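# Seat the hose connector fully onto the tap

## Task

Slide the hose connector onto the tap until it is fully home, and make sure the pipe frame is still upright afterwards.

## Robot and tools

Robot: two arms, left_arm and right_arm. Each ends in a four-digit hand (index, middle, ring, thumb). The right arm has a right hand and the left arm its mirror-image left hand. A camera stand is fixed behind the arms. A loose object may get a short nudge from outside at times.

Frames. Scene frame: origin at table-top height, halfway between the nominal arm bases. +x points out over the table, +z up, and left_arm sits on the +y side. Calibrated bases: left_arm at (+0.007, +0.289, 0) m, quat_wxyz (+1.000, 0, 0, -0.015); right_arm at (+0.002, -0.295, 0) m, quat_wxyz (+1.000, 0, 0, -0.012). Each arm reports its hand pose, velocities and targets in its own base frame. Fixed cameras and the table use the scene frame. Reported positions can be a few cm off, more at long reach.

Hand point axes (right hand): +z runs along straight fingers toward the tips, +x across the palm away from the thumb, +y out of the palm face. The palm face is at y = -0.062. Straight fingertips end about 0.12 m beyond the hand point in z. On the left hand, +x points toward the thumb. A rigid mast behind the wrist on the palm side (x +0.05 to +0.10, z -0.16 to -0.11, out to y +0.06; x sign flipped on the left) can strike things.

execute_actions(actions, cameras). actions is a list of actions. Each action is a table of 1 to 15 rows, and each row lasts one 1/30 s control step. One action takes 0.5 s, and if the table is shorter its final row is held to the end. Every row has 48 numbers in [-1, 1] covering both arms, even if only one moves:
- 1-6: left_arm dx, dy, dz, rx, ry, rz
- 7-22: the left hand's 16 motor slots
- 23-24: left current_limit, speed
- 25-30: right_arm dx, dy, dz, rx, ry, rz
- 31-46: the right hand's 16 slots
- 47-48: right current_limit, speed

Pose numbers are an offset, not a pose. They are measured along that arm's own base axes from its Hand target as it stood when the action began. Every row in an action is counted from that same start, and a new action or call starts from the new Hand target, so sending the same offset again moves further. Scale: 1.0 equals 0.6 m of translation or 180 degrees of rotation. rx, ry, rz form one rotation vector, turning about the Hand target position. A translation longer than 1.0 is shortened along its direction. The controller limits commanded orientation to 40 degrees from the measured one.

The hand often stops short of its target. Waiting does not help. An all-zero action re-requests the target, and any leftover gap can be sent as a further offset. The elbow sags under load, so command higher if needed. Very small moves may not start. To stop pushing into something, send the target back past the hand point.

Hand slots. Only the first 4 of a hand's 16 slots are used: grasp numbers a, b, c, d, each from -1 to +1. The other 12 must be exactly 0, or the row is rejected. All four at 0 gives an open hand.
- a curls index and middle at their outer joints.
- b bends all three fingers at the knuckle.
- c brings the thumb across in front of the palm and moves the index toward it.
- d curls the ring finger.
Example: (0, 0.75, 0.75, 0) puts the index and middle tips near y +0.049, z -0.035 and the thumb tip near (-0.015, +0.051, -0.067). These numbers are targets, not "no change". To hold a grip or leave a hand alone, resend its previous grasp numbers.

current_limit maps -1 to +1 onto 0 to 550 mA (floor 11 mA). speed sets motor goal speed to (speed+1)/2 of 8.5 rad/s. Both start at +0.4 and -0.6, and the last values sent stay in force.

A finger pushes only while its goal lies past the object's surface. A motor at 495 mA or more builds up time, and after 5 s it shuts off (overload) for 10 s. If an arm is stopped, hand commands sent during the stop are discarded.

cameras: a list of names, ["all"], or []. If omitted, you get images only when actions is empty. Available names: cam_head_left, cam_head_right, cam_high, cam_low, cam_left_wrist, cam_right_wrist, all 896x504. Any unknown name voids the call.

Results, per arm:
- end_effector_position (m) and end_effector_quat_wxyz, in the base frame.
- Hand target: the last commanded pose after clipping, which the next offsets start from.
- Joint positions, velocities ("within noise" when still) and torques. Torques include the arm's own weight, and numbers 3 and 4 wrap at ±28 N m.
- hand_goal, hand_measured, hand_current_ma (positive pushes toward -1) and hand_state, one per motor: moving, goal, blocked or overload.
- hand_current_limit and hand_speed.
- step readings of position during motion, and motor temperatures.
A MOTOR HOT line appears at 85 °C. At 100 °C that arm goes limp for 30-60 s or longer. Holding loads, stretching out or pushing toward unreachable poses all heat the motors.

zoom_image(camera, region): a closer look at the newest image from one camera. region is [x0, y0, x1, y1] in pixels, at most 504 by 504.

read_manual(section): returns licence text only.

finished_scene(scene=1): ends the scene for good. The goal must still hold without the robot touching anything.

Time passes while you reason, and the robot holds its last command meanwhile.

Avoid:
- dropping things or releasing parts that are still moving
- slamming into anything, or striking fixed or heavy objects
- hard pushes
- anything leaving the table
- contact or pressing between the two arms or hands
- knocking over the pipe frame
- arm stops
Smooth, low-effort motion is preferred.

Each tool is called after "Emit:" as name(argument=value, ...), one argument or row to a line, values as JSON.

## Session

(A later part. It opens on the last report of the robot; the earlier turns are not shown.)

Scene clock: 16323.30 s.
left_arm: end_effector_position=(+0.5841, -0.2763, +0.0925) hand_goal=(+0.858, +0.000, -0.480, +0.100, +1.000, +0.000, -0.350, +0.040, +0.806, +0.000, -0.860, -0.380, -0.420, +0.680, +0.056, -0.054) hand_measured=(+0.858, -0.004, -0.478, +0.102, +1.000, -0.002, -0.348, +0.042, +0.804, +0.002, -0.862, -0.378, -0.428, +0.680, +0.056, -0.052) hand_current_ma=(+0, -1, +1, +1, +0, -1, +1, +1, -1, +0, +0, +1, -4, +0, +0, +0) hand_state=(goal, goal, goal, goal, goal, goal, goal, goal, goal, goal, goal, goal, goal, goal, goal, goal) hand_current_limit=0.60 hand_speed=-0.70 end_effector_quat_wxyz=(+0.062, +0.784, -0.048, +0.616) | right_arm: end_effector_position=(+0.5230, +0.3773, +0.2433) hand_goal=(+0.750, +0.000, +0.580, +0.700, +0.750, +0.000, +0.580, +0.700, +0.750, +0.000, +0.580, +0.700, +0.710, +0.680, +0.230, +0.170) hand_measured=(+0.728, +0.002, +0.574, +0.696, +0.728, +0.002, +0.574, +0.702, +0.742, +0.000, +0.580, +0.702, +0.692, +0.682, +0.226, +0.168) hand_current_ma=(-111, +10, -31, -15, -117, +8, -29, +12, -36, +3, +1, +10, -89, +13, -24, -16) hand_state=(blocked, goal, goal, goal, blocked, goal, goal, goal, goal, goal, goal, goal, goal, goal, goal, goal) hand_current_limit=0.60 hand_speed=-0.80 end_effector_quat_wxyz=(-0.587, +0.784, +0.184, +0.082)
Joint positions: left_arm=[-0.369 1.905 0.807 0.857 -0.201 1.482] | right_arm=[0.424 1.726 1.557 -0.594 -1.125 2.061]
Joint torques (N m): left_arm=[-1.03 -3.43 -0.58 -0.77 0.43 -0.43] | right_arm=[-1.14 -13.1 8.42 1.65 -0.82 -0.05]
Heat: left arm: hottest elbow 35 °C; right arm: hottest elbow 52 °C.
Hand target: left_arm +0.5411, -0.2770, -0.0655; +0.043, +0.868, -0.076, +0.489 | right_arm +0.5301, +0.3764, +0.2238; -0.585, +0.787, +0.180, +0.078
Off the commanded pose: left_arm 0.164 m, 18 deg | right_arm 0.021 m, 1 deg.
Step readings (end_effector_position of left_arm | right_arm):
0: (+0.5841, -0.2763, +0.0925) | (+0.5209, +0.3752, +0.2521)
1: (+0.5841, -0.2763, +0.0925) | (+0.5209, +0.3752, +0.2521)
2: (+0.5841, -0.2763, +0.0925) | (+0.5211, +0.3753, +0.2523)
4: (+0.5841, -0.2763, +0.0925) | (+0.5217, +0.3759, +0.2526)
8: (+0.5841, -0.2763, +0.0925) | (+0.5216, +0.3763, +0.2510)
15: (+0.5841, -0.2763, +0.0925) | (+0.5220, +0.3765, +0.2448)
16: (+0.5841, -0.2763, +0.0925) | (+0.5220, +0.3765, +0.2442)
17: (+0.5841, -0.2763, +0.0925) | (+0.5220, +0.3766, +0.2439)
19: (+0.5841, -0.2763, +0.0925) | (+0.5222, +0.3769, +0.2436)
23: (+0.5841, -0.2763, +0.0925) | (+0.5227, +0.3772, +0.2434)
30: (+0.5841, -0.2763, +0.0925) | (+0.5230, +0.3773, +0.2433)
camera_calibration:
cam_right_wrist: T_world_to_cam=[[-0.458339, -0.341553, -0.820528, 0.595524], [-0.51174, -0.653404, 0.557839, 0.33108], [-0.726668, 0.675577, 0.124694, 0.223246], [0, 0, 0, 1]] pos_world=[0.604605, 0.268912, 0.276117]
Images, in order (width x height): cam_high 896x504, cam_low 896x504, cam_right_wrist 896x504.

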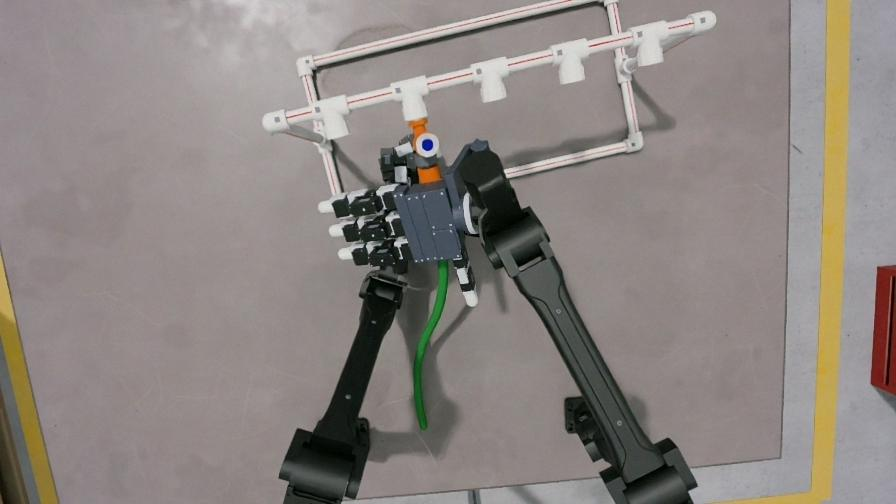

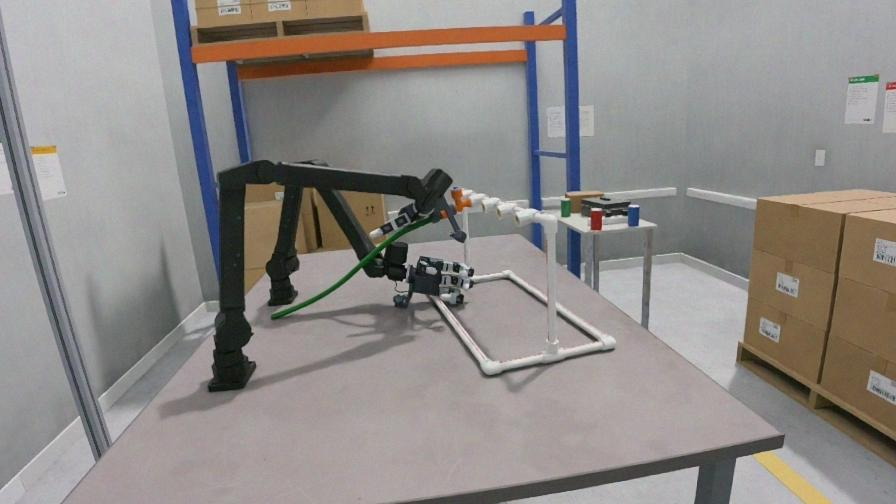

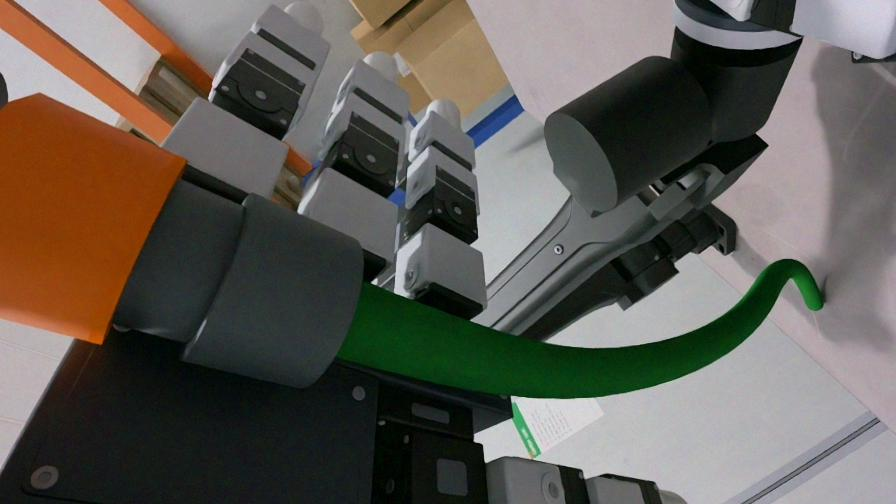

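Emit:
execute_actions(
  actions=[
    [[0,0,0,0,0,0,0.6,-0.15,0.7,0.9,0,0,0,0,0,0,0,0,0,0,0,0,0.6,-0.7,0,0,0,0,0,0,0.35,0.3,0,0.4,0,0,0,0,0,0,0,0,0,0,0,0,0.6,-0.8]],
    [[0,0,0,0,0,0,0.6,-0.15,0.7,0.9,0,0,0,0,0,0,0,0,0,0,0,0,0.6,-0.7,0,0,0,0,0,0,0.6,0.48,0,0.65,0,0,0,0,0,0,0,0,0,0,0,0,0.6,-0.8]],
    [[0,0,0,0,0,0,0.6,-0.15,0.7,0.9,0,0,0,0,0,0,0,0,0,0,0,0,0.6,-0.7,0,0,0,0,0,0,0.7,0.58,0,0.75,0,0,0,0,0,0,0,0,0,0,0,0,0.6,-0.8]],
    [[0,0,0,0,0,0,0.6,-0.15,0.7,0.9,0,0,0,0,0,0,0,0,0,0,0,0,0.6,-0.7,0,0,0,0,0,0,0.7,0.58,0,0.75,0,0,0,0,0,0,0,0,0,0,0,0,0.6,-0.8]],
  ],
  cameras=["cam_right_wrist","cam_low","cam_high"],
)

Scene clock: 16351.10 s.
left_arm: end_effector_position=(+0.5841, -0.2763, +0.0925) hand_goal=(+0.858, +0.000, -0.480, +0.100, +1.000, +0.000, -0.350, +0.040, +0.806, +0.000, -0.860, -0.380, -0.420, +0.680, +0.056, -0.054) hand_measured=(+0.858, -0.004, -0.478, +0.102, +1.000, -0.002, -0.348, +0.042, +0.804, +0.002, -0.862, -0.378, -0.428, +0.680, +0.056, -0.052) hand_current_ma=(+0, -1, +1, +1, +0, -1, +1, +1, -1, +0, +0, +1, -4, +0, +0, +0) hand_state=(goal, goal, goal, goal, goal, goal, goal, goal, goal, goal, goal, goal, goal, goal, goal, goal) hand_current_limit=0.60 hand_speed=-0.70 end_effector_quat_wxyz=(+0.062, +0.784, -0.048, +0.616) | right_arm: end_effector_position=(+0.5234, +0.3776, +0.2428) hand_goal=(+0.112, +0.000, +0.050, +0.152, -0.290, +0.000, -0.656, -0.314, -0.388, +0.000, -0.620, -0.078, +0.780, +0.680, +0.230, +0.182) hand_measured=(+0.110, +0.002, +0.054, +0.156, -0.236, +0.002, -0.480, -0.290, -0.268, +0.000, -0.480, -0.062, +0.760, +0.682, +0.226, +0.180) hand_current_ma=(-6, +10, +15, +15, +281, +8, +440, +121, +440, +3, +440, +77, -97, +13, -24, -16) hand_state=(goal, goal, goal, goal, blocked, goal, blocked, blocked, blocked, goal, blocked, goal, goal, goal, goal, goal) hand_current_limit=0.60 hand_speed=-0.80 end_effector_quat_wxyz=(-0.587, +0.784, +0.185, +0.082)
Joint positions: left_arm=[-0.369 1.905 0.807 0.857 -0.201 1.482] | right_arm=[0.424 1.727 1.557 -0.592 -1.126 2.06]
Joint torques (N m): left_arm=[-0.79 -3.14 -0.65 -0.84 0.43 -0.43] | right_arm=[-1.14 -13.16 8.42 1.59 -0.65 -0.08]
Heat: left arm: hottest elbow 35 °C; right arm: hottest elbow 50 °C.
Hand target: left_arm +0.5411, -0.2770, -0.0655; +0.043, +0.868, -0.076, +0.489 | right_arm +0.5301, +0.3764, +0.2238; -0.585, +0.787, +0.180, +0.078
Off the commanded pose: left_arm 0.164 m, 18 deg | right_arm 0.020 m, 1 deg.
Step readings (end_effector_position of left_arm | right_arm):
0: (+0.5841, -0.2763, +0.0925) | (+0.5231, +0.3773, +0.2433)
1: (+0.5841, -0.2763, +0.0925) | (+0.5231, +0.3773, +0.2433)
2: (+0.5841, -0.2763, +0.0925) | (+0.5230, +0.3774, +0.2433)
4: (+0.5841, -0.2763, +0.0925) | (+0.5230, +0.3774, +0.2433)
8: (+0.5841, -0.2763, +0.0925) | (+0.5230, +0.3774, +0.2433)
15: (+0.5841, -0.2763, +0.0925) | (+0.5230, +0.3774, +0.2431)
16: (+0.5841, -0.2763, +0.0925) | (+0.5230, +0.3774, +0.2431)
17: (+0.5841, -0.2763, +0.0925) | (+0.5231, +0.3774, +0.2431)
19: (+0.5841, -0.2763, +0.0925) | (+0.5231, +0.3774, +0.2431)
23: (+0.5841, -0.2763, +0.0925) | (+0.5231, +0.3774, +0.2431)
30: (+0.5841, -0.2763, +0.0925) | (+0.5231, +0.3774, +0.2431)
31: (+0.5841, -0.2763, +0.0925) | (+0.5231, +0.3774, +0.2431)
32: (+0.5841, -0.2763, +0.0925) | (+0.5231, +0.3774, +0.2431)
34: (+0.5841, -0.2763, +0.0925) | (+0.5231, +0.3774, +0.2431)
38: (+0.5841, -0.2763, +0.0925) | (+0.5231, +0.3774, +0.2431)
45: (+0.5841, -0.2763, +0.0925) | (+0.5231, +0.3774, +0.2431)
46: (+0.5841, -0.2763, +0.0925) | (+0.5231, +0.3774, +0.2431)
47: (+0.5841, -0.2763, +0.0925) | (+0.5231, +0.3774, +0.2431)
49: (+0.5841, -0.2763, +0.0925) | (+0.5233, +0.3775, +0.2430)
53: (+0.5841, -0.2763, +0.0925) | (+0.5234, +0.3776, +0.2428)
60: (+0.5841, -0.2763, +0.0925) | (+0.5234, +0.3776, +0.2428)
camera_calibration:
cam_right_wrist: T_world_to_cam=[[-0.456714, -0.341369, -0.82151, 0.594767], [-0.511956, -0.654352, 0.556528, 0.332506], [-0.727539, 0.674752, 0.124086, 0.224375], [0, 0, 0, 1]] pos_world=[0.605109, 0.269213, 0.275717]
Images, in order (width x height): cam_high 896x504, cam_low 896x504, cam_right_wrist 896x504.

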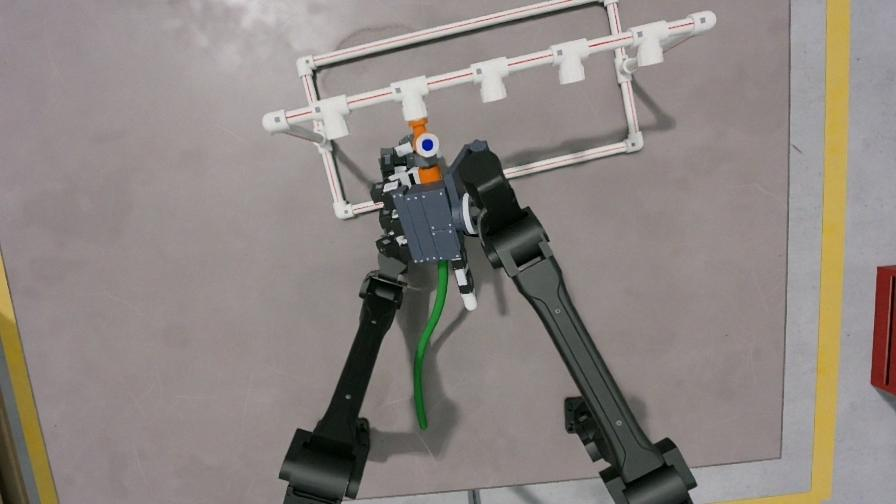

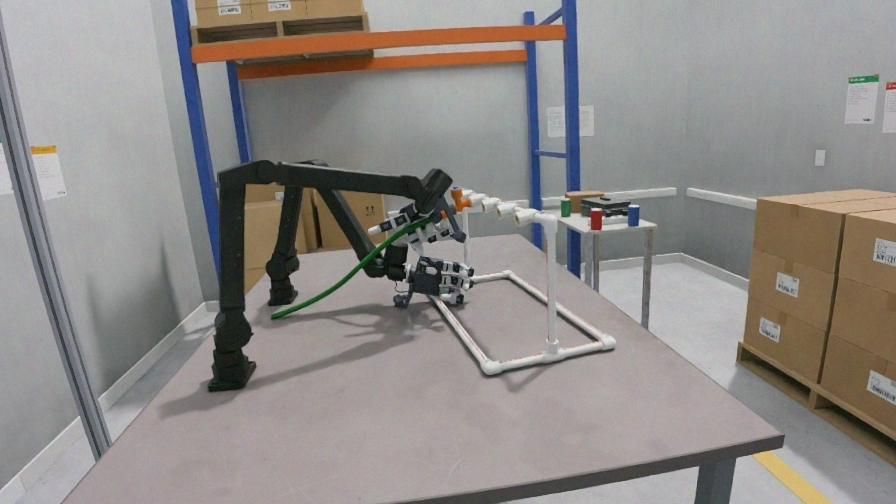

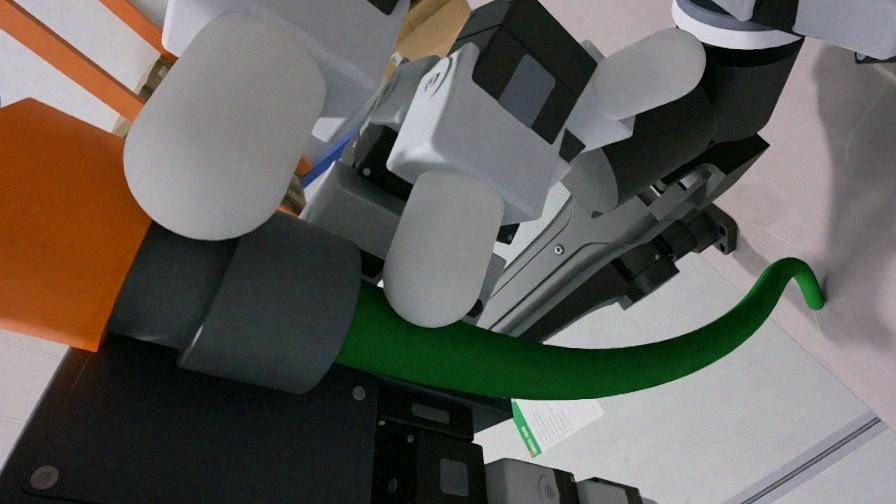

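Emit:
execute_actions(
  actions=[
    [[0,0,0,0,0,0,0.6,-0.15,0.7,0.9,0,0,0,0,0,0,0,0,0,0,0,0,0.6,-0.7,0.031,0.006,0.008,0,0,0,0.72,0.62,0,0.78,0,0,0,0,0,0,0,0,0,0,0,0,0.65,-0.8]],
    [[0,0,0,0,0,0,0.6,-0.15,0.7,0.9,0,0,0,0,0,0,0,0,0,0,0,0,0.6,-0.7,0.0156,0.003,0.004,0,0,0,0.72,0.62,0,0.78,0,0,0,0,0,0,0,0,0,0,0,0,0.65,-0.8]],
  ],
  cameras=["cam_right_wrist","cam_high"],
)

Scene clock: 16362.60 s.
left_arm: end_effector_position=(+0.5842, -0.2762, +0.0926) hand_goal=(+0.858, +0.000, -0.480, +0.100, +1.000, +0.000, -0.350, +0.040, +0.806, +0.000, -0.860, -0.380, -0.420, +0.680, +0.056, -0.054) hand_measured=(+0.858, -0.004, -0.478, +0.102, +1.000, -0.002, -0.348, +0.042, +0.804, +0.002, -0.862, -0.378, -0.428, +0.680, +0.056, -0.052) hand_current_ma=(+0, -1, +1, +1, +0, -1, +1, +1, -1, +0, +0, +1, -4, +0, +0, +0) hand_state=(goal, goal, goal, goal, goal, goal, goal, goal, goal, goal, goal, goal, goal, goal, goal, goal) hand_current_limit=0.60 hand_speed=-0.70 end_effector_quat_wxyz=(+0.062, +0.784, -0.048, +0.616) | right_arm: end_effector_position=(+0.5226, +0.3770, +0.2432) hand_goal=(+0.064, +0.000, +0.040, +0.140, -0.358, +0.000, -0.696, -0.344, -0.458, +0.000, -0.668, -0.106, +0.782, +0.680, +0.230, +0.186) hand_measured=(+0.064, +0.002, +0.044, +0.144, -0.240, -0.002, -0.480, -0.290, -0.284, +0.002, -0.476, -0.060, +0.762, +0.682, +0.226, +0.184) hand_current_ma=(-3, +10, +17, +15, +454, -5, +454, +271, +454, +6, +454, +225, -98, +13, -24, -17) hand_state=(goal, goal, goal, goal, blocked, goal, blocked, blocked, blocked, goal, blocked, blocked, goal, goal, goal, goal) hand_current_limit=0.65 hand_speed=-0.80 end_effector_quat_wxyz=(-0.590, +0.784, +0.180, +0.067)
Joint positions: left_arm=[-0.369 1.906 0.807 0.86 -0.201 1.482] | right_arm=[0.42 1.742 1.582 -0.636 -1.145 2.054]
Joint torques (N m): left_arm=[-0.85 -2.9 -0.5 -0.9 0.44 -0.42] | right_arm=[-1.67 -10.11 14.09 1.25 -0.2 -0.15]
Heat: left arm: hottest elbow 35 °C; right arm: hottest elbow 50 °C.
Hand target: left_arm +0.5412, -0.2769, -0.0654; +0.043, +0.868, -0.075, +0.489 | right_arm +0.5580, +0.3817, +0.2311; -0.585, +0.787, +0.180, +0.078
Off the commanded pose: left_arm 0.164 m, 18 deg | right_arm 0.038 m, 1 deg.
Step readings (end_effector_position of left_arm | right_arm):
0: (+0.5841, -0.2763, +0.0925) | (+0.5234, +0.3776, +0.2428)
1: (+0.5841, -0.2763, +0.0925) | (+0.5234, +0.3776, +0.2428)
2: (+0.5841, -0.2763, +0.0925) | (+0.5234, +0.3777, +0.2422)
4: (+0.5841, -0.2763, +0.0925) | (+0.5230, +0.3781, +0.2418)
8: (+0.5841, -0.2763, +0.0925) | (+0.5238, +0.3772, +0.2419)
15: (+0.5841, -0.2763, +0.0925) | (+0.5235, +0.3770, +0.2421)
16: (+0.5841, -0.2763, +0.0925) | (+0.5236, +0.3770, +0.2420)
17: (+0.5841, -0.2763, +0.0925) | (+0.5236, +0.3771, +0.2421)
19: (+0.5841, -0.2763, +0.0925) | (+0.5235, +0.3773, +0.2426)
23: (+0.5841, -0.2763, +0.0926) | (+0.5232, +0.3772, +0.2430)
30: (+0.5842, -0.2762, +0.0926) | (+0.5228, +0.3771, +0.2433)
camera_calibration:
cam_right_wrist: T_world_to_cam=[[-0.47726, -0.347072, -0.807319, 0.603959], [-0.487201, -0.660073, 0.571786, 0.317049], [-0.73134, 0.666217, 0.145933, 0.224063], [0, 0, 0, 1]] pos_world=[0.606578, 0.269618, 0.273605]
Images, in order (width x height): cam_high 896x504, cam_right_wrist 896x504.

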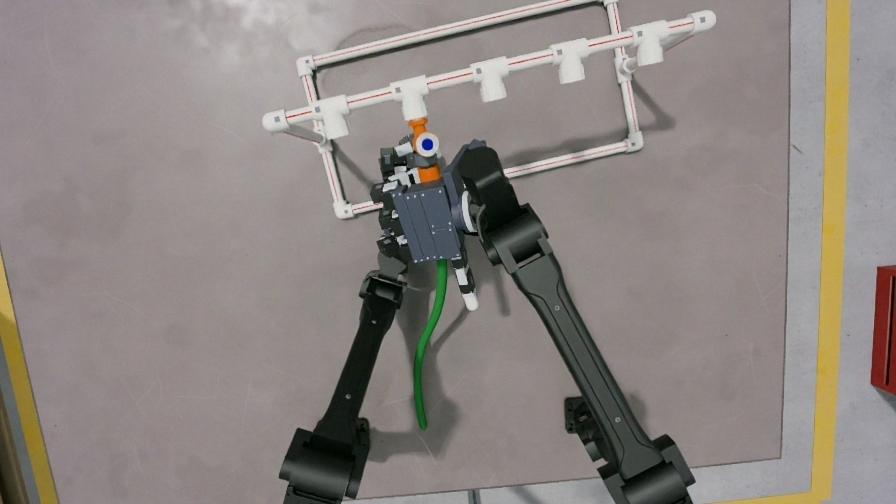

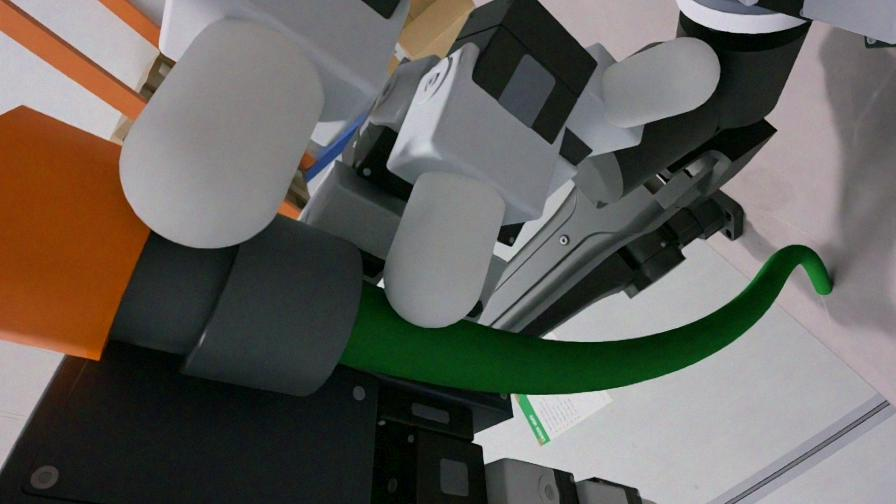

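Emit:
execute_actions(
  actions=[
    [[0,0,0,0,0,0,0.6,-0.15,0.7,0.9,0,0,0,0,0,0,0,0,0,0,0,0,0.6,-0.7,0.0156,0.003,0.004,0,0,0,0.72,0.62,0,0.78,0,0,0,0,0,0,0,0,0,0,0,0,0.65,-0.8]],
    [[0,0,0,0,0,0,0.6,-0.15,0.7,0.9,0,0,0,0,0,0,0,0,0,0,0,0,0.6,-0.7,0.0156,0.003,0.004,0,0,0,0.72,0.62,0,0.78,0,0,0,0,0,0,0,0,0,0,0,0,0.65,-0.8]],
  ],
  cameras=["cam_right_wrist","cam_high"],
)

Scene clock: 16371.03 s.
left_arm: end_effector_position=(+0.5844, -0.2761, +0.0923) hand_goal=(+0.858, +0.000, -0.480, +0.100, +1.000, +0.000, -0.350, +0.040, +0.806, +0.000, -0.860, -0.380, -0.420, +0.680, +0.056, -0.054) hand_measured=(+0.858, -0.004, -0.478, +0.102, +1.000, -0.002, -0.348, +0.042, +0.804, +0.002, -0.862, -0.378, -0.428, +0.680, +0.056, -0.052) hand_current_ma=(+0, -1, +1, +1, +0, -1, +1, +1, +0, +0, +0, +1, -4, +0, +0, +0) hand_state=(goal, goal, goal, goal, goal, goal, goal, goal, goal, goal, goal, goal, goal, goal, goal, goal) hand_current_limit=0.60 hand_speed=-0.70 end_effector_quat_wxyz=(+0.062, +0.783, -0.047, +0.618) | right_arm: end_effector_position=(+0.5355, +0.3817, +0.2468) hand_goal=(+0.064, +0.000, +0.040, +0.140, -0.358, +0.000, -0.696, -0.344, -0.458, +0.000, -0.668, -0.106, +0.782, +0.680, +0.230, +0.186) hand_measured=(+0.064, +0.002, +0.044, +0.144, -0.246, -0.008, -0.486, -0.294, -0.294, +0.002, -0.452, -0.060, +0.764, +0.682, +0.226, +0.184) hand_current_ma=(-5, +10, +17, +15, +454, -33, +454, +248, +454, +5, +454, +232, -93, +13, -24, -16) hand_state=(goal, goal, goal, goal, blocked, goal, blocked, blocked, blocked, goal, blocked, blocked, goal, goal, goal, goal) hand_current_limit=0.65 hand_speed=-0.80 end_effector_quat_wxyz=(-0.592, +0.783, +0.181, +0.060)
Joint positions: left_arm=[-0.369 1.91 0.807 0.866 -0.203 1.482] | right_arm=[0.417 1.786 1.653 -0.685 -1.158 2.039]
Joint torques (N m): left_arm=[-1.26 -3.49 -0.59 -1.17 0.48 -0.41] | right_arm=[-1.9 -10.4 14.78 1.42 0.06 -0.07]
Motor temperatures (°C): left_arm=[26 28 34 26 28 27] | right_arm=[26 42 55 26 26 25]
Heat: left arm: hottest elbow 34 °C; right arm: hottest elbow 55 °C.
Hand target: left_arm +0.5410, -0.2770, -0.0656; +0.043, +0.868, -0.075, +0.489 | right_arm +0.5768, +0.3854, +0.2358; -0.585, +0.787, +0.180, +0.078
Off the commanded pose: left_arm 0.164 m, 18 deg | right_arm 0.043 m, 2 deg.
Step readings (end_effector_position of left_arm | right_arm):
0: (+0.5842, -0.2762, +0.0926) | (+0.5227, +0.3771, +0.2431)
1: (+0.5842, -0.2762, +0.0926) | (+0.5227, +0.3771, +0.2431)
2: (+0.5842, -0.2762, +0.0926) | (+0.5228, +0.3772, +0.2433)
4: (+0.5842, -0.2762, +0.0924) | (+0.5239, +0.3773, +0.2434)
8: (+0.5843, -0.2761, +0.0923) | (+0.5297, +0.3785, +0.2453)
15: (+0.5844, -0.2761, +0.0925) | (+0.5303, +0.3785, +0.2454)
16: (+0.5844, -0.2761, +0.0925) | (+0.5303, +0.3785, +0.2455)
17: (+0.5844, -0.2761, +0.0925) | (+0.5305, +0.3785, +0.2455)
19: (+0.5844, -0.2761, +0.0925) | (+0.5310, +0.3789, +0.2458)
23: (+0.5844, -0.2761, +0.0925) | (+0.5359, +0.3819, +0.2464)
30: (+0.5844, -0.2761, +0.0923) | (+0.5355, +0.3818, +0.2468)
camera_calibration:
cam_right_wrist: T_world_to_cam=[[-0.481188, -0.350837, -0.803351, 0.617197], [-0.475782, -0.665176, 0.575476, 0.319184], [-0.736267, 0.659132, 0.153153, 0.233377], [0, 0, 0, 1]] pos_world=[0.620678, 0.275023, 0.2764]
Images, in order (width x height): cam_high 896x504, cam_right_wrist 896x504.

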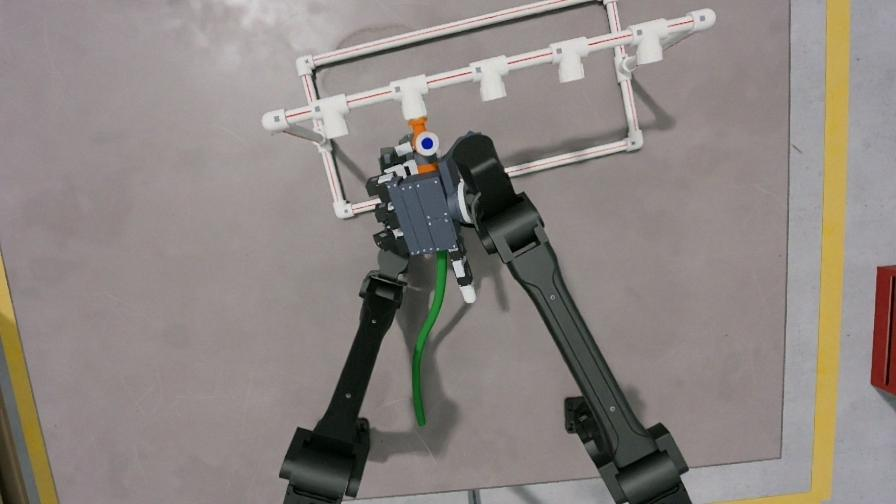

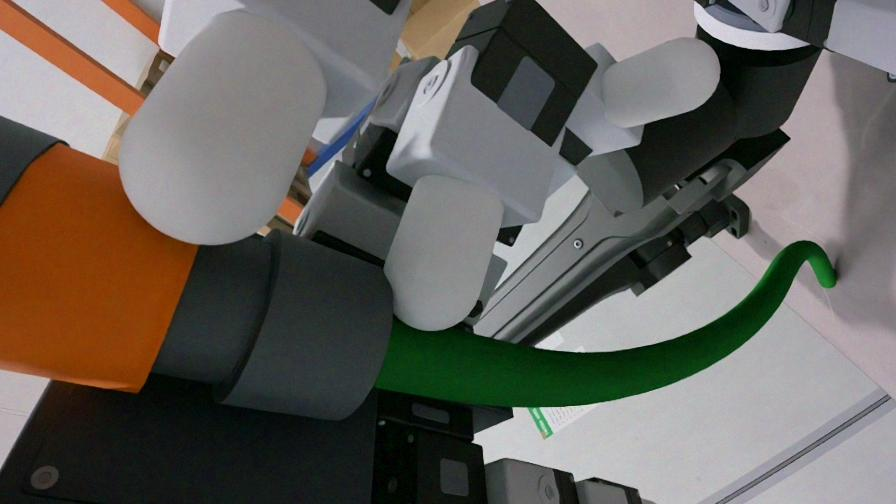

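Emit:
zoom_image(
  camera="cam_right_wrist",
  region=[0, 90, 140, 230],
)

Emit:
zoom_image(
  camera="cam_high",
  region=[408, 140, 448, 180],
)

Scaled by 3.600.

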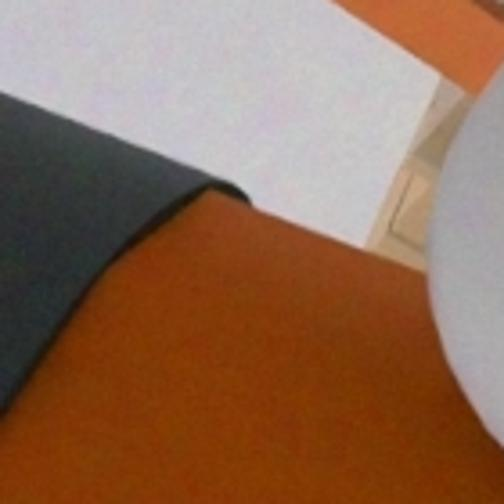

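Scaled by 12.600.

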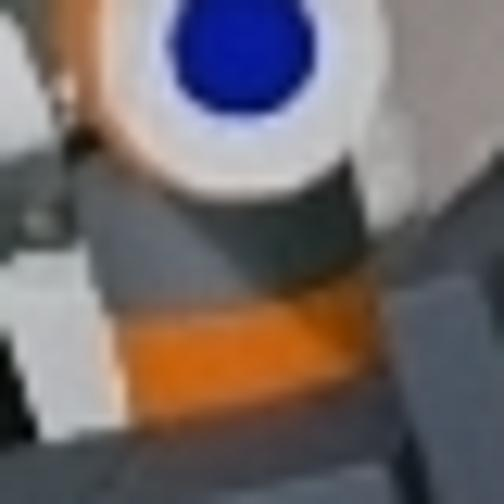

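Emit:
execute_actions(
  actions=[
    [[0,0,0,0,0,0,0.6,-0.15,0.7,0.9,0,0,0,0,0,0,0,0,0,0,0,0,0.6,-0.7,0.009,0.002,0.002,0,0,0,0.72,0.62,0,0.78,0,0,0,0,0,0,0,0,0,0,0,0,0.65,-0.8]],
  ],
  cameras=["cam_right_wrist","cam_high","cam_low","cam_head_left"],
)

Emit:
zoom_image(
  camera="cam_right_wrist",
  region=[0, 90, 140, 230],
)

Emit:
zoom_image(
  camera="cam_high",
  region=[408, 140, 448, 180],
)

Emit:
zoom_image(
  camera="cam_low",
  region=[434, 196, 474, 226],
)

Scene clock: 16397.03 s.
left_arm: end_effector_position=(+0.5846, -0.2759, +0.0923) hand_goal=(+0.858, +0.000, -0.480, +0.100, +1.000, +0.000, -0.350, +0.040, +0.806, +0.000, -0.860, -0.380, -0.420, +0.680, +0.056, -0.054) hand_measured=(+0.858, -0.004, -0.478, +0.102, +1.000, -0.002, -0.348, +0.042, +0.804, +0.002, -0.862, -0.378, -0.428, +0.680, +0.056, -0.052) hand_current_ma=(+0, -1, +1, +1, +0, -1, +1, +1, +0, +0, +0, +1, -4, +0, +0, +0) hand_state=(goal, goal, goal, goal, goal, goal, goal, goal, goal, goal, goal, goal, goal, goal, goal, goal) hand_current_limit=0.60 hand_speed=-0.70 end_effector_quat_wxyz=(+0.062, +0.782, -0.047, +0.618) | right_arm: end_effector_position=(+0.5353, +0.3817, +0.2473) hand_goal=(+0.064, +0.000, +0.040, +0.140, -0.358, +0.000, -0.696, -0.344, -0.458, +0.000, -0.668, -0.106, +0.782, +0.680, +0.230, +0.186) hand_measured=(+0.064, +0.002, +0.044, +0.144, -0.246, -0.012, -0.486, -0.294, -0.294, +0.002, -0.452, -0.060, +0.764, +0.682, +0.226, +0.184) hand_current_ma=(-5, +10, +17, +15, +454, -49, +454, +248, +454, +5, +454, +232, -93, +13, -24, -16) hand_state=(goal, goal, goal, goal, blocked, goal, blocked, blocked, blocked, goal, blocked, blocked, goal, goal, goal, goal) hand_current_limit=0.65 hand_speed=-0.80 end_effector_quat_wxyz=(-0.591, +0.785, +0.178, +0.055)
Joint positions: left_arm=[-0.369 1.911 0.807 0.869 -0.203 1.482] | right_arm=[0.417 1.791 1.665 -0.705 -1.158 2.038]
Joint torques (N m): left_arm=[-0.91 -3.66 -0.65 -1.24 0.48 -0.42] | right_arm=[-2.08 -10.05 15.43 1.78 0.03 -0.1]
Motor temperatures (°C): left_arm=[26 28 34 26 29 27] | right_arm=[26 43 58 26 26 25]
Heat: left arm: hottest elbow 34 °C; right arm: hottest elbow 58 °C.
Hand target: left_arm +0.5411, -0.2769, -0.0656; +0.043, +0.868, -0.075, +0.489 | right_arm +0.5821, +0.3866, +0.2371; -0.585, +0.787, +0.180, +0.078
Off the commanded pose: left_arm 0.164 m, 18 deg | right_arm 0.048 m, 3 deg.
Step readings (end_effector_position of left_arm | right_arm):
0: (+0.5844, -0.2761, +0.0923) | (+0.5355, +0.3817, +0.2468)
1: (+0.5844, -0.2761, +0.0923) | (+0.5355, +0.3817, +0.2468)
2: (+0.5844, -0.2761, +0.0923) | (+0.5356, +0.3817, +0.2468)
4: (+0.5844, -0.2761, +0.0923) | (+0.5355, +0.3818, +0.2469)
8: (+0.5846, -0.2759, +0.0923) | (+0.5355, +0.3818, +0.2472)
15: (+0.5846, -0.2759, +0.0923) | (+0.5353, +0.3817, +0.2472)
camera_calibration:
cam_right_wrist: T_world_to_cam=[[-0.489957, -0.354995, -0.796192, 0.621965], [-0.468694, -0.662818, 0.583951, 0.312006], [-0.73503, 0.659281, 0.158368, 0.231134], [0, 0, 0, 1]] pos_world=[0.620861, 0.275215, 0.276403]
Images, in order (width x height): cam_head_left 896x504, cam_high 896x504, cam_low 896x504, cam_right_wrist 896x504.

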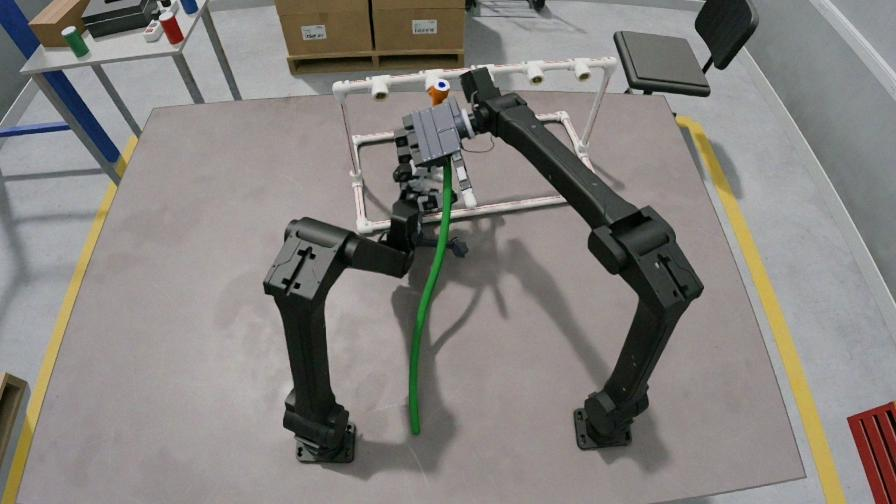

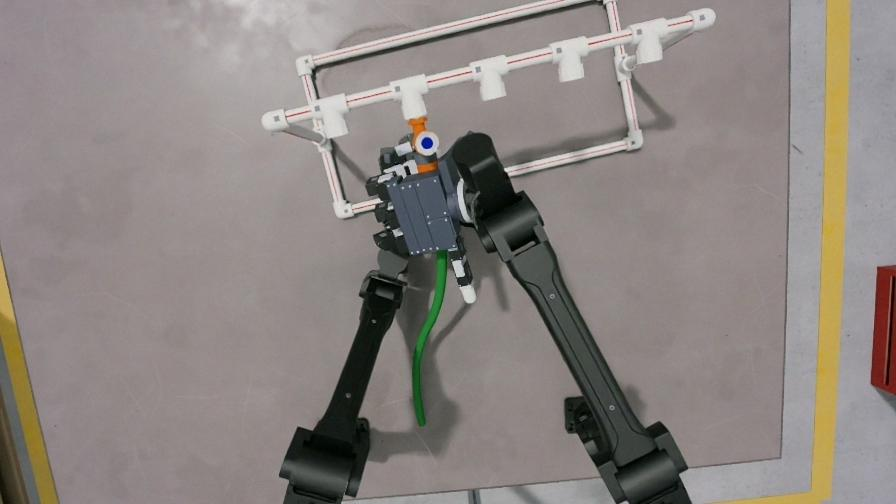

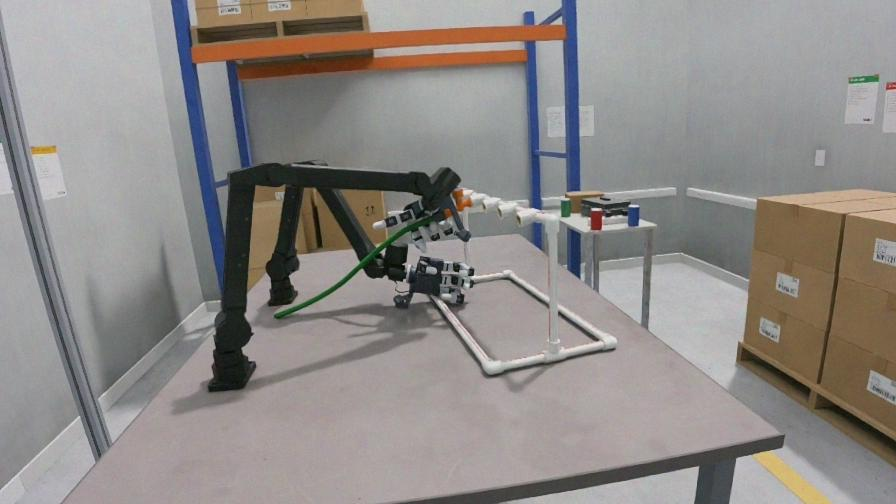

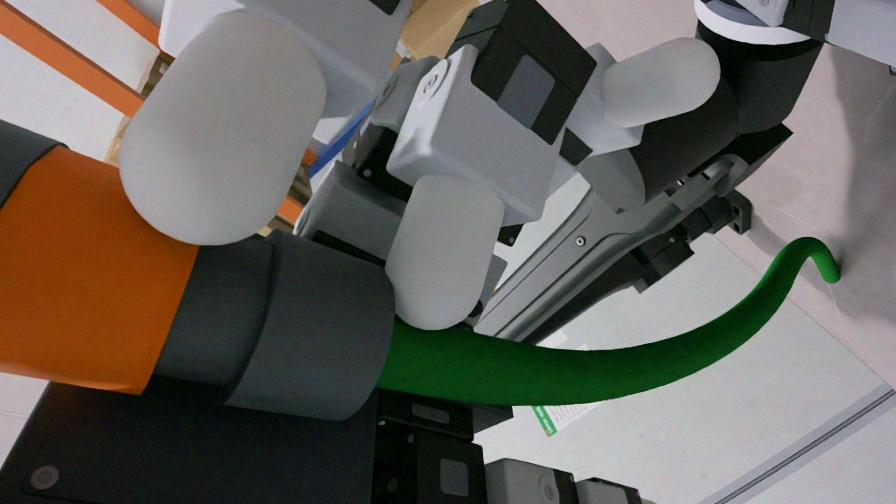

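Scaled by 3.600.

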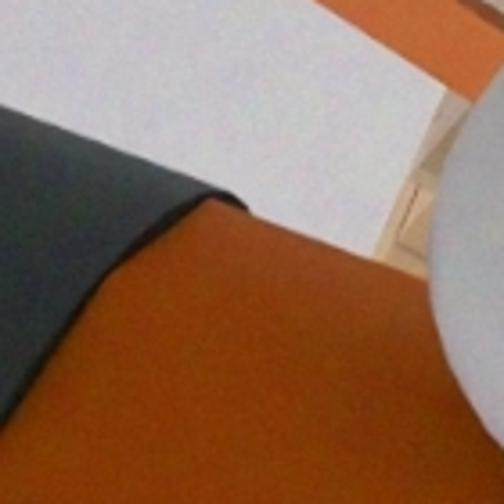

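Scaled by 12.600.

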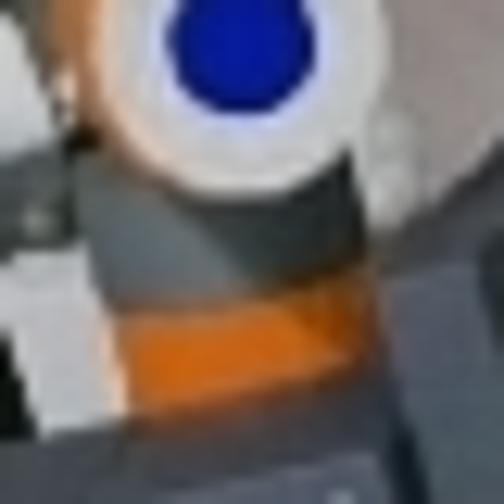

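Scaled by 12.600.

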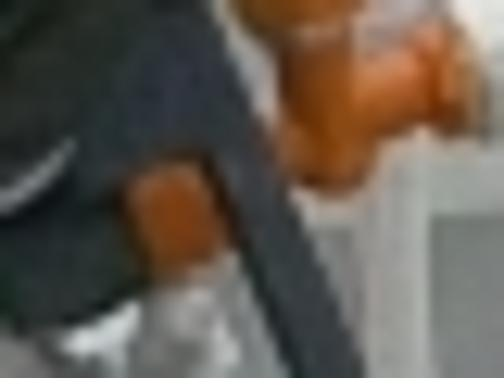

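Emit:
execute_actions(
  actions=[
    [[0,0,0,0,0,0,0.6,-0.15,0.7,0.9,0,0,0,0,0,0,0,0,0,0,0,0,0.6,-0.7,0.0156,0.003,0.003,0,0,0,0.72,0.62,0,0.78,0,0,0,0,0,0,0,0,0,0,0,0,0.65,-0.8]],
  ],
  cameras=["cam_right_wrist","cam_high","cam_head_left"],
)

Emit:
zoom_image(
  camera="cam_right_wrist",
  region=[0, 90, 140, 230],
)

Emit:
zoom_image(
  camera="cam_high",
  region=[408, 140, 448, 180],
)

Scene clock: 16404.67 s.
left_arm: end_effector_position=(+0.5894, -0.2734, +0.0926) hand_goal=(+0.858, +0.000, -0.480, +0.100, +1.000, +0.000, -0.350, +0.040, +0.806, +0.000, -0.860, -0.380, -0.420, +0.680, +0.056, -0.054) hand_measured=(+0.858, -0.004, -0.478, +0.102, +1.000, -0.002, -0.348, +0.042, +0.804, +0.002, -0.862, -0.378, -0.428, +0.680, +0.056, -0.052) hand_current_ma=(+0, -1, +1, +1, +0, -1, +1, +1, +0, +0, +0, +1, -4, +0, +0, +0) hand_state=(goal, goal, goal, goal, goal, goal, goal, goal, goal, goal, goal, goal, goal, goal, goal, goal) hand_current_limit=0.60 hand_speed=-0.70 end_effector_quat_wxyz=(+0.061, +0.781, -0.044, +0.620) | right_arm: end_effector_position=(+0.5397, +0.3842, +0.2481) hand_goal=(+0.064, +0.000, +0.040, +0.140, -0.358, +0.000, -0.696, -0.344, -0.458, +0.000, -0.668, -0.106, +0.782, +0.680, +0.230, +0.186) hand_measured=(+0.064, +0.002, +0.044, +0.144, -0.244, -0.016, -0.482, -0.288, -0.294, +0.002, -0.452, -0.060, +0.764, +0.682, +0.226, +0.184) hand_current_ma=(-5, +10, +17, +15, +454, -70, +454, +275, +454, +5, +454, +232, -93, +13, -24, -16) hand_state=(goal, goal, goal, goal, blocked, goal, blocked, blocked, blocked, goal, blocked, blocked, goal, goal, goal, goal) hand_current_limit=0.65 hand_speed=-0.80 end_effector_quat_wxyz=(-0.591, +0.786, +0.176, +0.049)
Joint positions: left_arm=[-0.363 1.917 0.816 0.869 -0.203 1.482] | right_arm=[0.417 1.812 1.698 -0.731 -1.163 2.036]
Joint torques (N m): left_arm=[-1.38 -4.13 -1.18 -1.26 0.53 -0.42] | right_arm=[-2.32 -10.17 15.99 1.89 0.1 -0.12]
Motor temperatures (°C): left_arm=[26 28 34 26 29 27] | right_arm=[26 42 61 26 26 25]
Heat: left arm: hottest elbow 34 °C; right arm: hottest elbow 61 °C.
Hand target: left_arm +0.5410, -0.2770, -0.0656; +0.043, +0.868, -0.076, +0.489 | right_arm +0.5915, +0.3885, +0.2388; -0.585, +0.787, +0.180, +0.078
Off the commanded pose: left_arm 0.165 m, 18 deg | right_arm 0.053 m, 3 deg.
Step readings (end_effector_position of left_arm | right_arm):
0: (+0.5846, -0.2759, +0.0923) | (+0.5353, +0.3817, +0.2474)
1: (+0.5846, -0.2759, +0.0923) | (+0.5354, +0.3817, +0.2472)
2: (+0.5846, -0.2759, +0.0923) | (+0.5354, +0.3818, +0.2474)
4: (+0.5852, -0.2755, +0.0923) | (+0.5359, +0.3823, +0.2476)
8: (+0.5881, -0.2740, +0.0924) | (+0.5388, +0.3837, +0.2478)
15: (+0.5894, -0.2734, +0.0926) | (+0.5397, +0.3842, +0.2481)
camera_calibration:
cam_right_wrist: T_world_to_cam=[[-0.498278, -0.358558, -0.789402, 0.629808], [-0.459429, -0.662952, 0.591118, 0.308567], [-0.735285, 0.657215, 0.165603, 0.231697], [0, 0, 0, 1]] pos_world=[0.625947, 0.278113, 0.276403]
Images, in order (width x height): cam_head_left 896x504, cam_high 896x504, cam_right_wrist 896x504.

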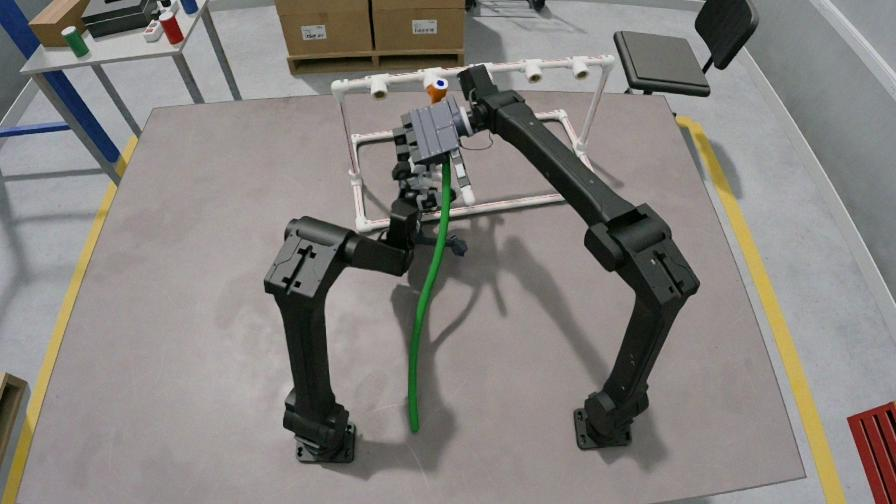

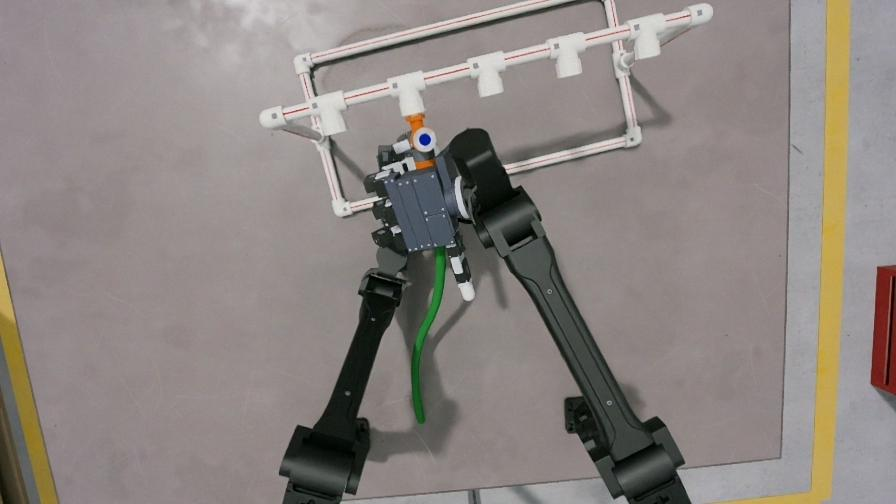

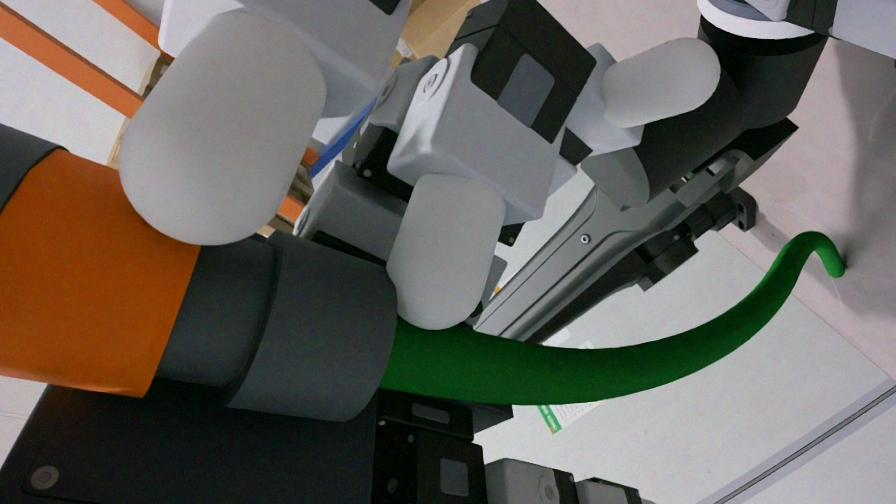

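Scaled by 3.600.

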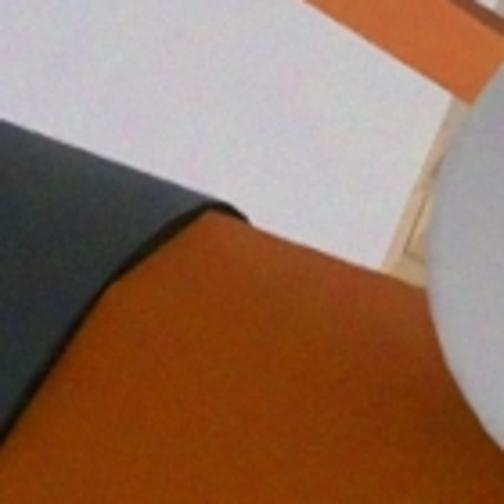

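Scaled by 12.600.

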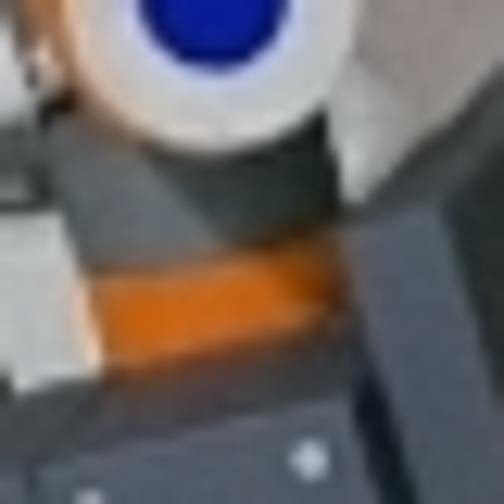

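Emit:
execute_actions(
  actions=[
    [[0,0,0,0,0,0,0.6,-0.15,0.7,0.9,0,0,0,0,0,0,0,0,0,0,0,0,0.6,-0.7,-0.03,-0.003,0.002,0,0,0,0.72,0.62,0,0.78,0,0,0,0,0,0,0,0,0,0,0,0,0.65,-0.8]],
    [[0,0,0,0,0,0,0.6,-0.15,0.7,0.9,0,0,0,0,0,0,0,0,0,0,0,0,0.6,-0.7,-0.025,-0.003,0.002,0,0,0,0.66,0.52,0,0.68,0,0,0,0,0,0,0,0,0,0,0,0,0.6,-0.9]],
    [[0,0,0,0,0,0,0.6,-0.15,0.7,0.9,0,0,0,0,0,0,0,0,0,0,0,0,0.6,-0.7,-0.005,0,0.002,0,0,0,0.5,0.4,0,0.5,0,0,0,0,0,0,0,0,0,0,0,0,0.6,-0.85]],
  ],
  cameras=["cam_right_wrist","cam_high"],
)

Scene clock: 16427.03 s.
left_arm: end_effector_position=(+0.5894, -0.2734, +0.0926) hand_goal=(+0.858, +0.000, -0.480, +0.100, +1.000, +0.000, -0.350, +0.040, +0.806, +0.000, -0.860, -0.380, -0.420, +0.680, +0.056, -0.054) hand_measured=(+0.858, -0.004, -0.478, +0.102, +1.000, -0.002, -0.348, +0.042, +0.804, +0.002, -0.862, -0.378, -0.428, +0.680, +0.056, -0.052) hand_current_ma=(+0, -1, +1, +1, +0, -1, +1, +1, +0, +0, +0, +1, -4, +0, +0, +0) hand_state=(goal, goal, goal, goal, goal, goal, goal, goal, goal, goal, goal, goal, goal, goal, goal, goal) hand_current_limit=0.60 hand_speed=-0.70 end_effector_quat_wxyz=(+0.061, +0.781, -0.044, +0.620) | right_arm: end_effector_position=(+0.5490, +0.3881, +0.2501) hand_goal=(+0.310, +0.000, +0.200, +0.306, +0.026, +0.000, -0.300, -0.024, -0.024, +0.000, -0.220, +0.180, +0.760, +0.680, +0.230, +0.176) hand_measured=(+0.296, +0.002, +0.196, +0.304, +0.020, -0.002, -0.302, -0.026, -0.028, +0.002, -0.222, +0.178, +0.754, +0.682, +0.226, +0.178) hand_current_ma=(-77, +10, -18, -12, -31, -9, -5, -12, -21, +5, -7, -10, -31, +13, -24, +10) hand_state=(goal, goal, goal, goal, goal, goal, goal, goal, goal, goal, goal, goal, goal, goal, goal, goal) hand_current_limit=0.60 hand_speed=-0.85 end_effector_quat_wxyz=(-0.586, +0.786, +0.182, +0.073)
Joint positions: left_arm=[-0.363 1.917 0.816 0.869 -0.203 1.482] | right_arm=[0.422 1.809 1.694 -0.676 -1.132 2.05]
Joint torques (N m): left_arm=[-1.2 -4.13 -1.13 -1.28 0.52 -0.4] | right_arm=[-1.26 -15.56 8.61 1.65 -0.59 -0.03]
Motor temperatures (°C): left_arm=[26 28 34 26 29 27] | right_arm=[26 41 65 27 26 25]
Heat: left arm: hottest elbow 34 °C; right arm: hottest elbow 65 °C.
Hand target: left_arm +0.5410, -0.2770, -0.0655; +0.043, +0.868, -0.076, +0.489 | right_arm +0.5556, +0.3848, +0.2425; -0.585, +0.787, +0.180, +0.078
Off the commanded pose: left_arm 0.165 m, 18 deg | right_arm 0.011 m, 1 deg.
Step readings (end_effector_position of left_arm | right_arm):
0: (+0.5894, -0.2734, +0.0926) | (+0.5397, +0.3842, +0.2482)
1: (+0.5894, -0.2734, +0.0926) | (+0.5397, +0.3842, +0.2482)
2: (+0.5894, -0.2734, +0.0926) | (+0.5397, +0.3842, +0.2482)
4: (+0.5894, -0.2734, +0.0926) | (+0.5397, +0.3842, +0.2482)
8: (+0.5894, -0.2734, +0.0926) | (+0.5397, +0.3841, +0.2482)
15: (+0.5894, -0.2734, +0.0926) | (+0.5398, +0.3841, +0.2481)
16: (+0.5894, -0.2734, +0.0926) | (+0.5398, +0.3841, +0.2481)
17: (+0.5894, -0.2734, +0.0926) | (+0.5397, +0.3842, +0.2483)
19: (+0.5894, -0.2734, +0.0926) | (+0.5397, +0.3844, +0.2483)
23: (+0.5894, -0.2734, +0.0926) | (+0.5397, +0.3851, +0.2480)
30: (+0.5894, -0.2734, +0.0926) | (+0.5428, +0.3869, +0.2486)
31: (+0.5894, -0.2734, +0.0926) | (+0.5437, +0.3871, +0.2487)
32: (+0.5894, -0.2734, +0.0926) | (+0.5443, +0.3871, +0.2487)
34: (+0.5894, -0.2734, +0.0926) | (+0.5464, +0.3875, +0.2492)
38: (+0.5894, -0.2734, +0.0926) | (+0.5485, +0.3879, +0.2498)
45: (+0.5894, -0.2734, +0.0926) | (+0.5489, +0.3881, +0.2500)
camera_calibration:
cam_right_wrist: T_world_to_cam=[[-0.469095, -0.34913, -0.811208, 0.623252], [-0.498775, -0.653291, 0.569591, 0.337435], [-0.728816, 0.671803, 0.132318, 0.234792], [0, 0, 0, 1]] pos_world=[0.631789, 0.280305, 0.28232]
Images, in order (width x height): cam_high 896x504, cam_right_wrist 896x504.

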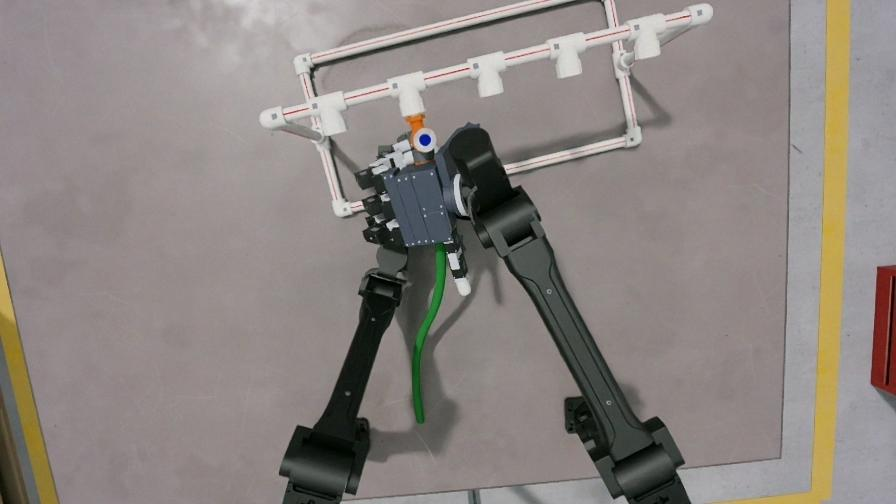

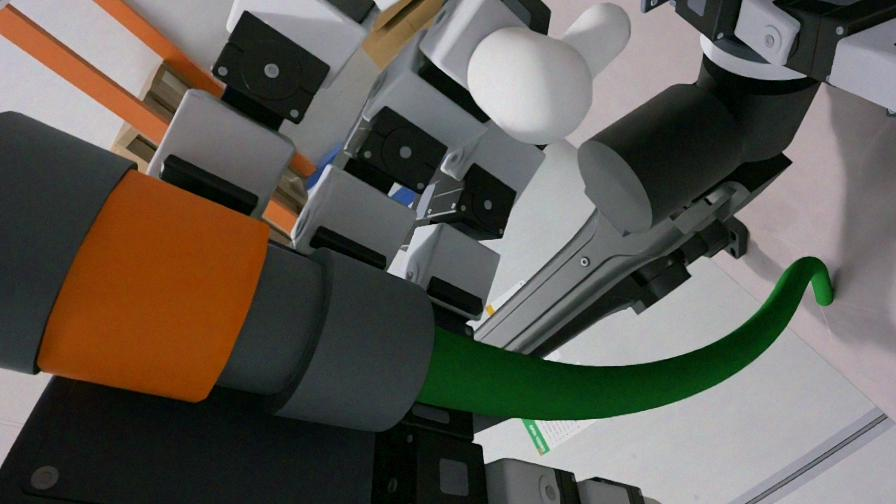

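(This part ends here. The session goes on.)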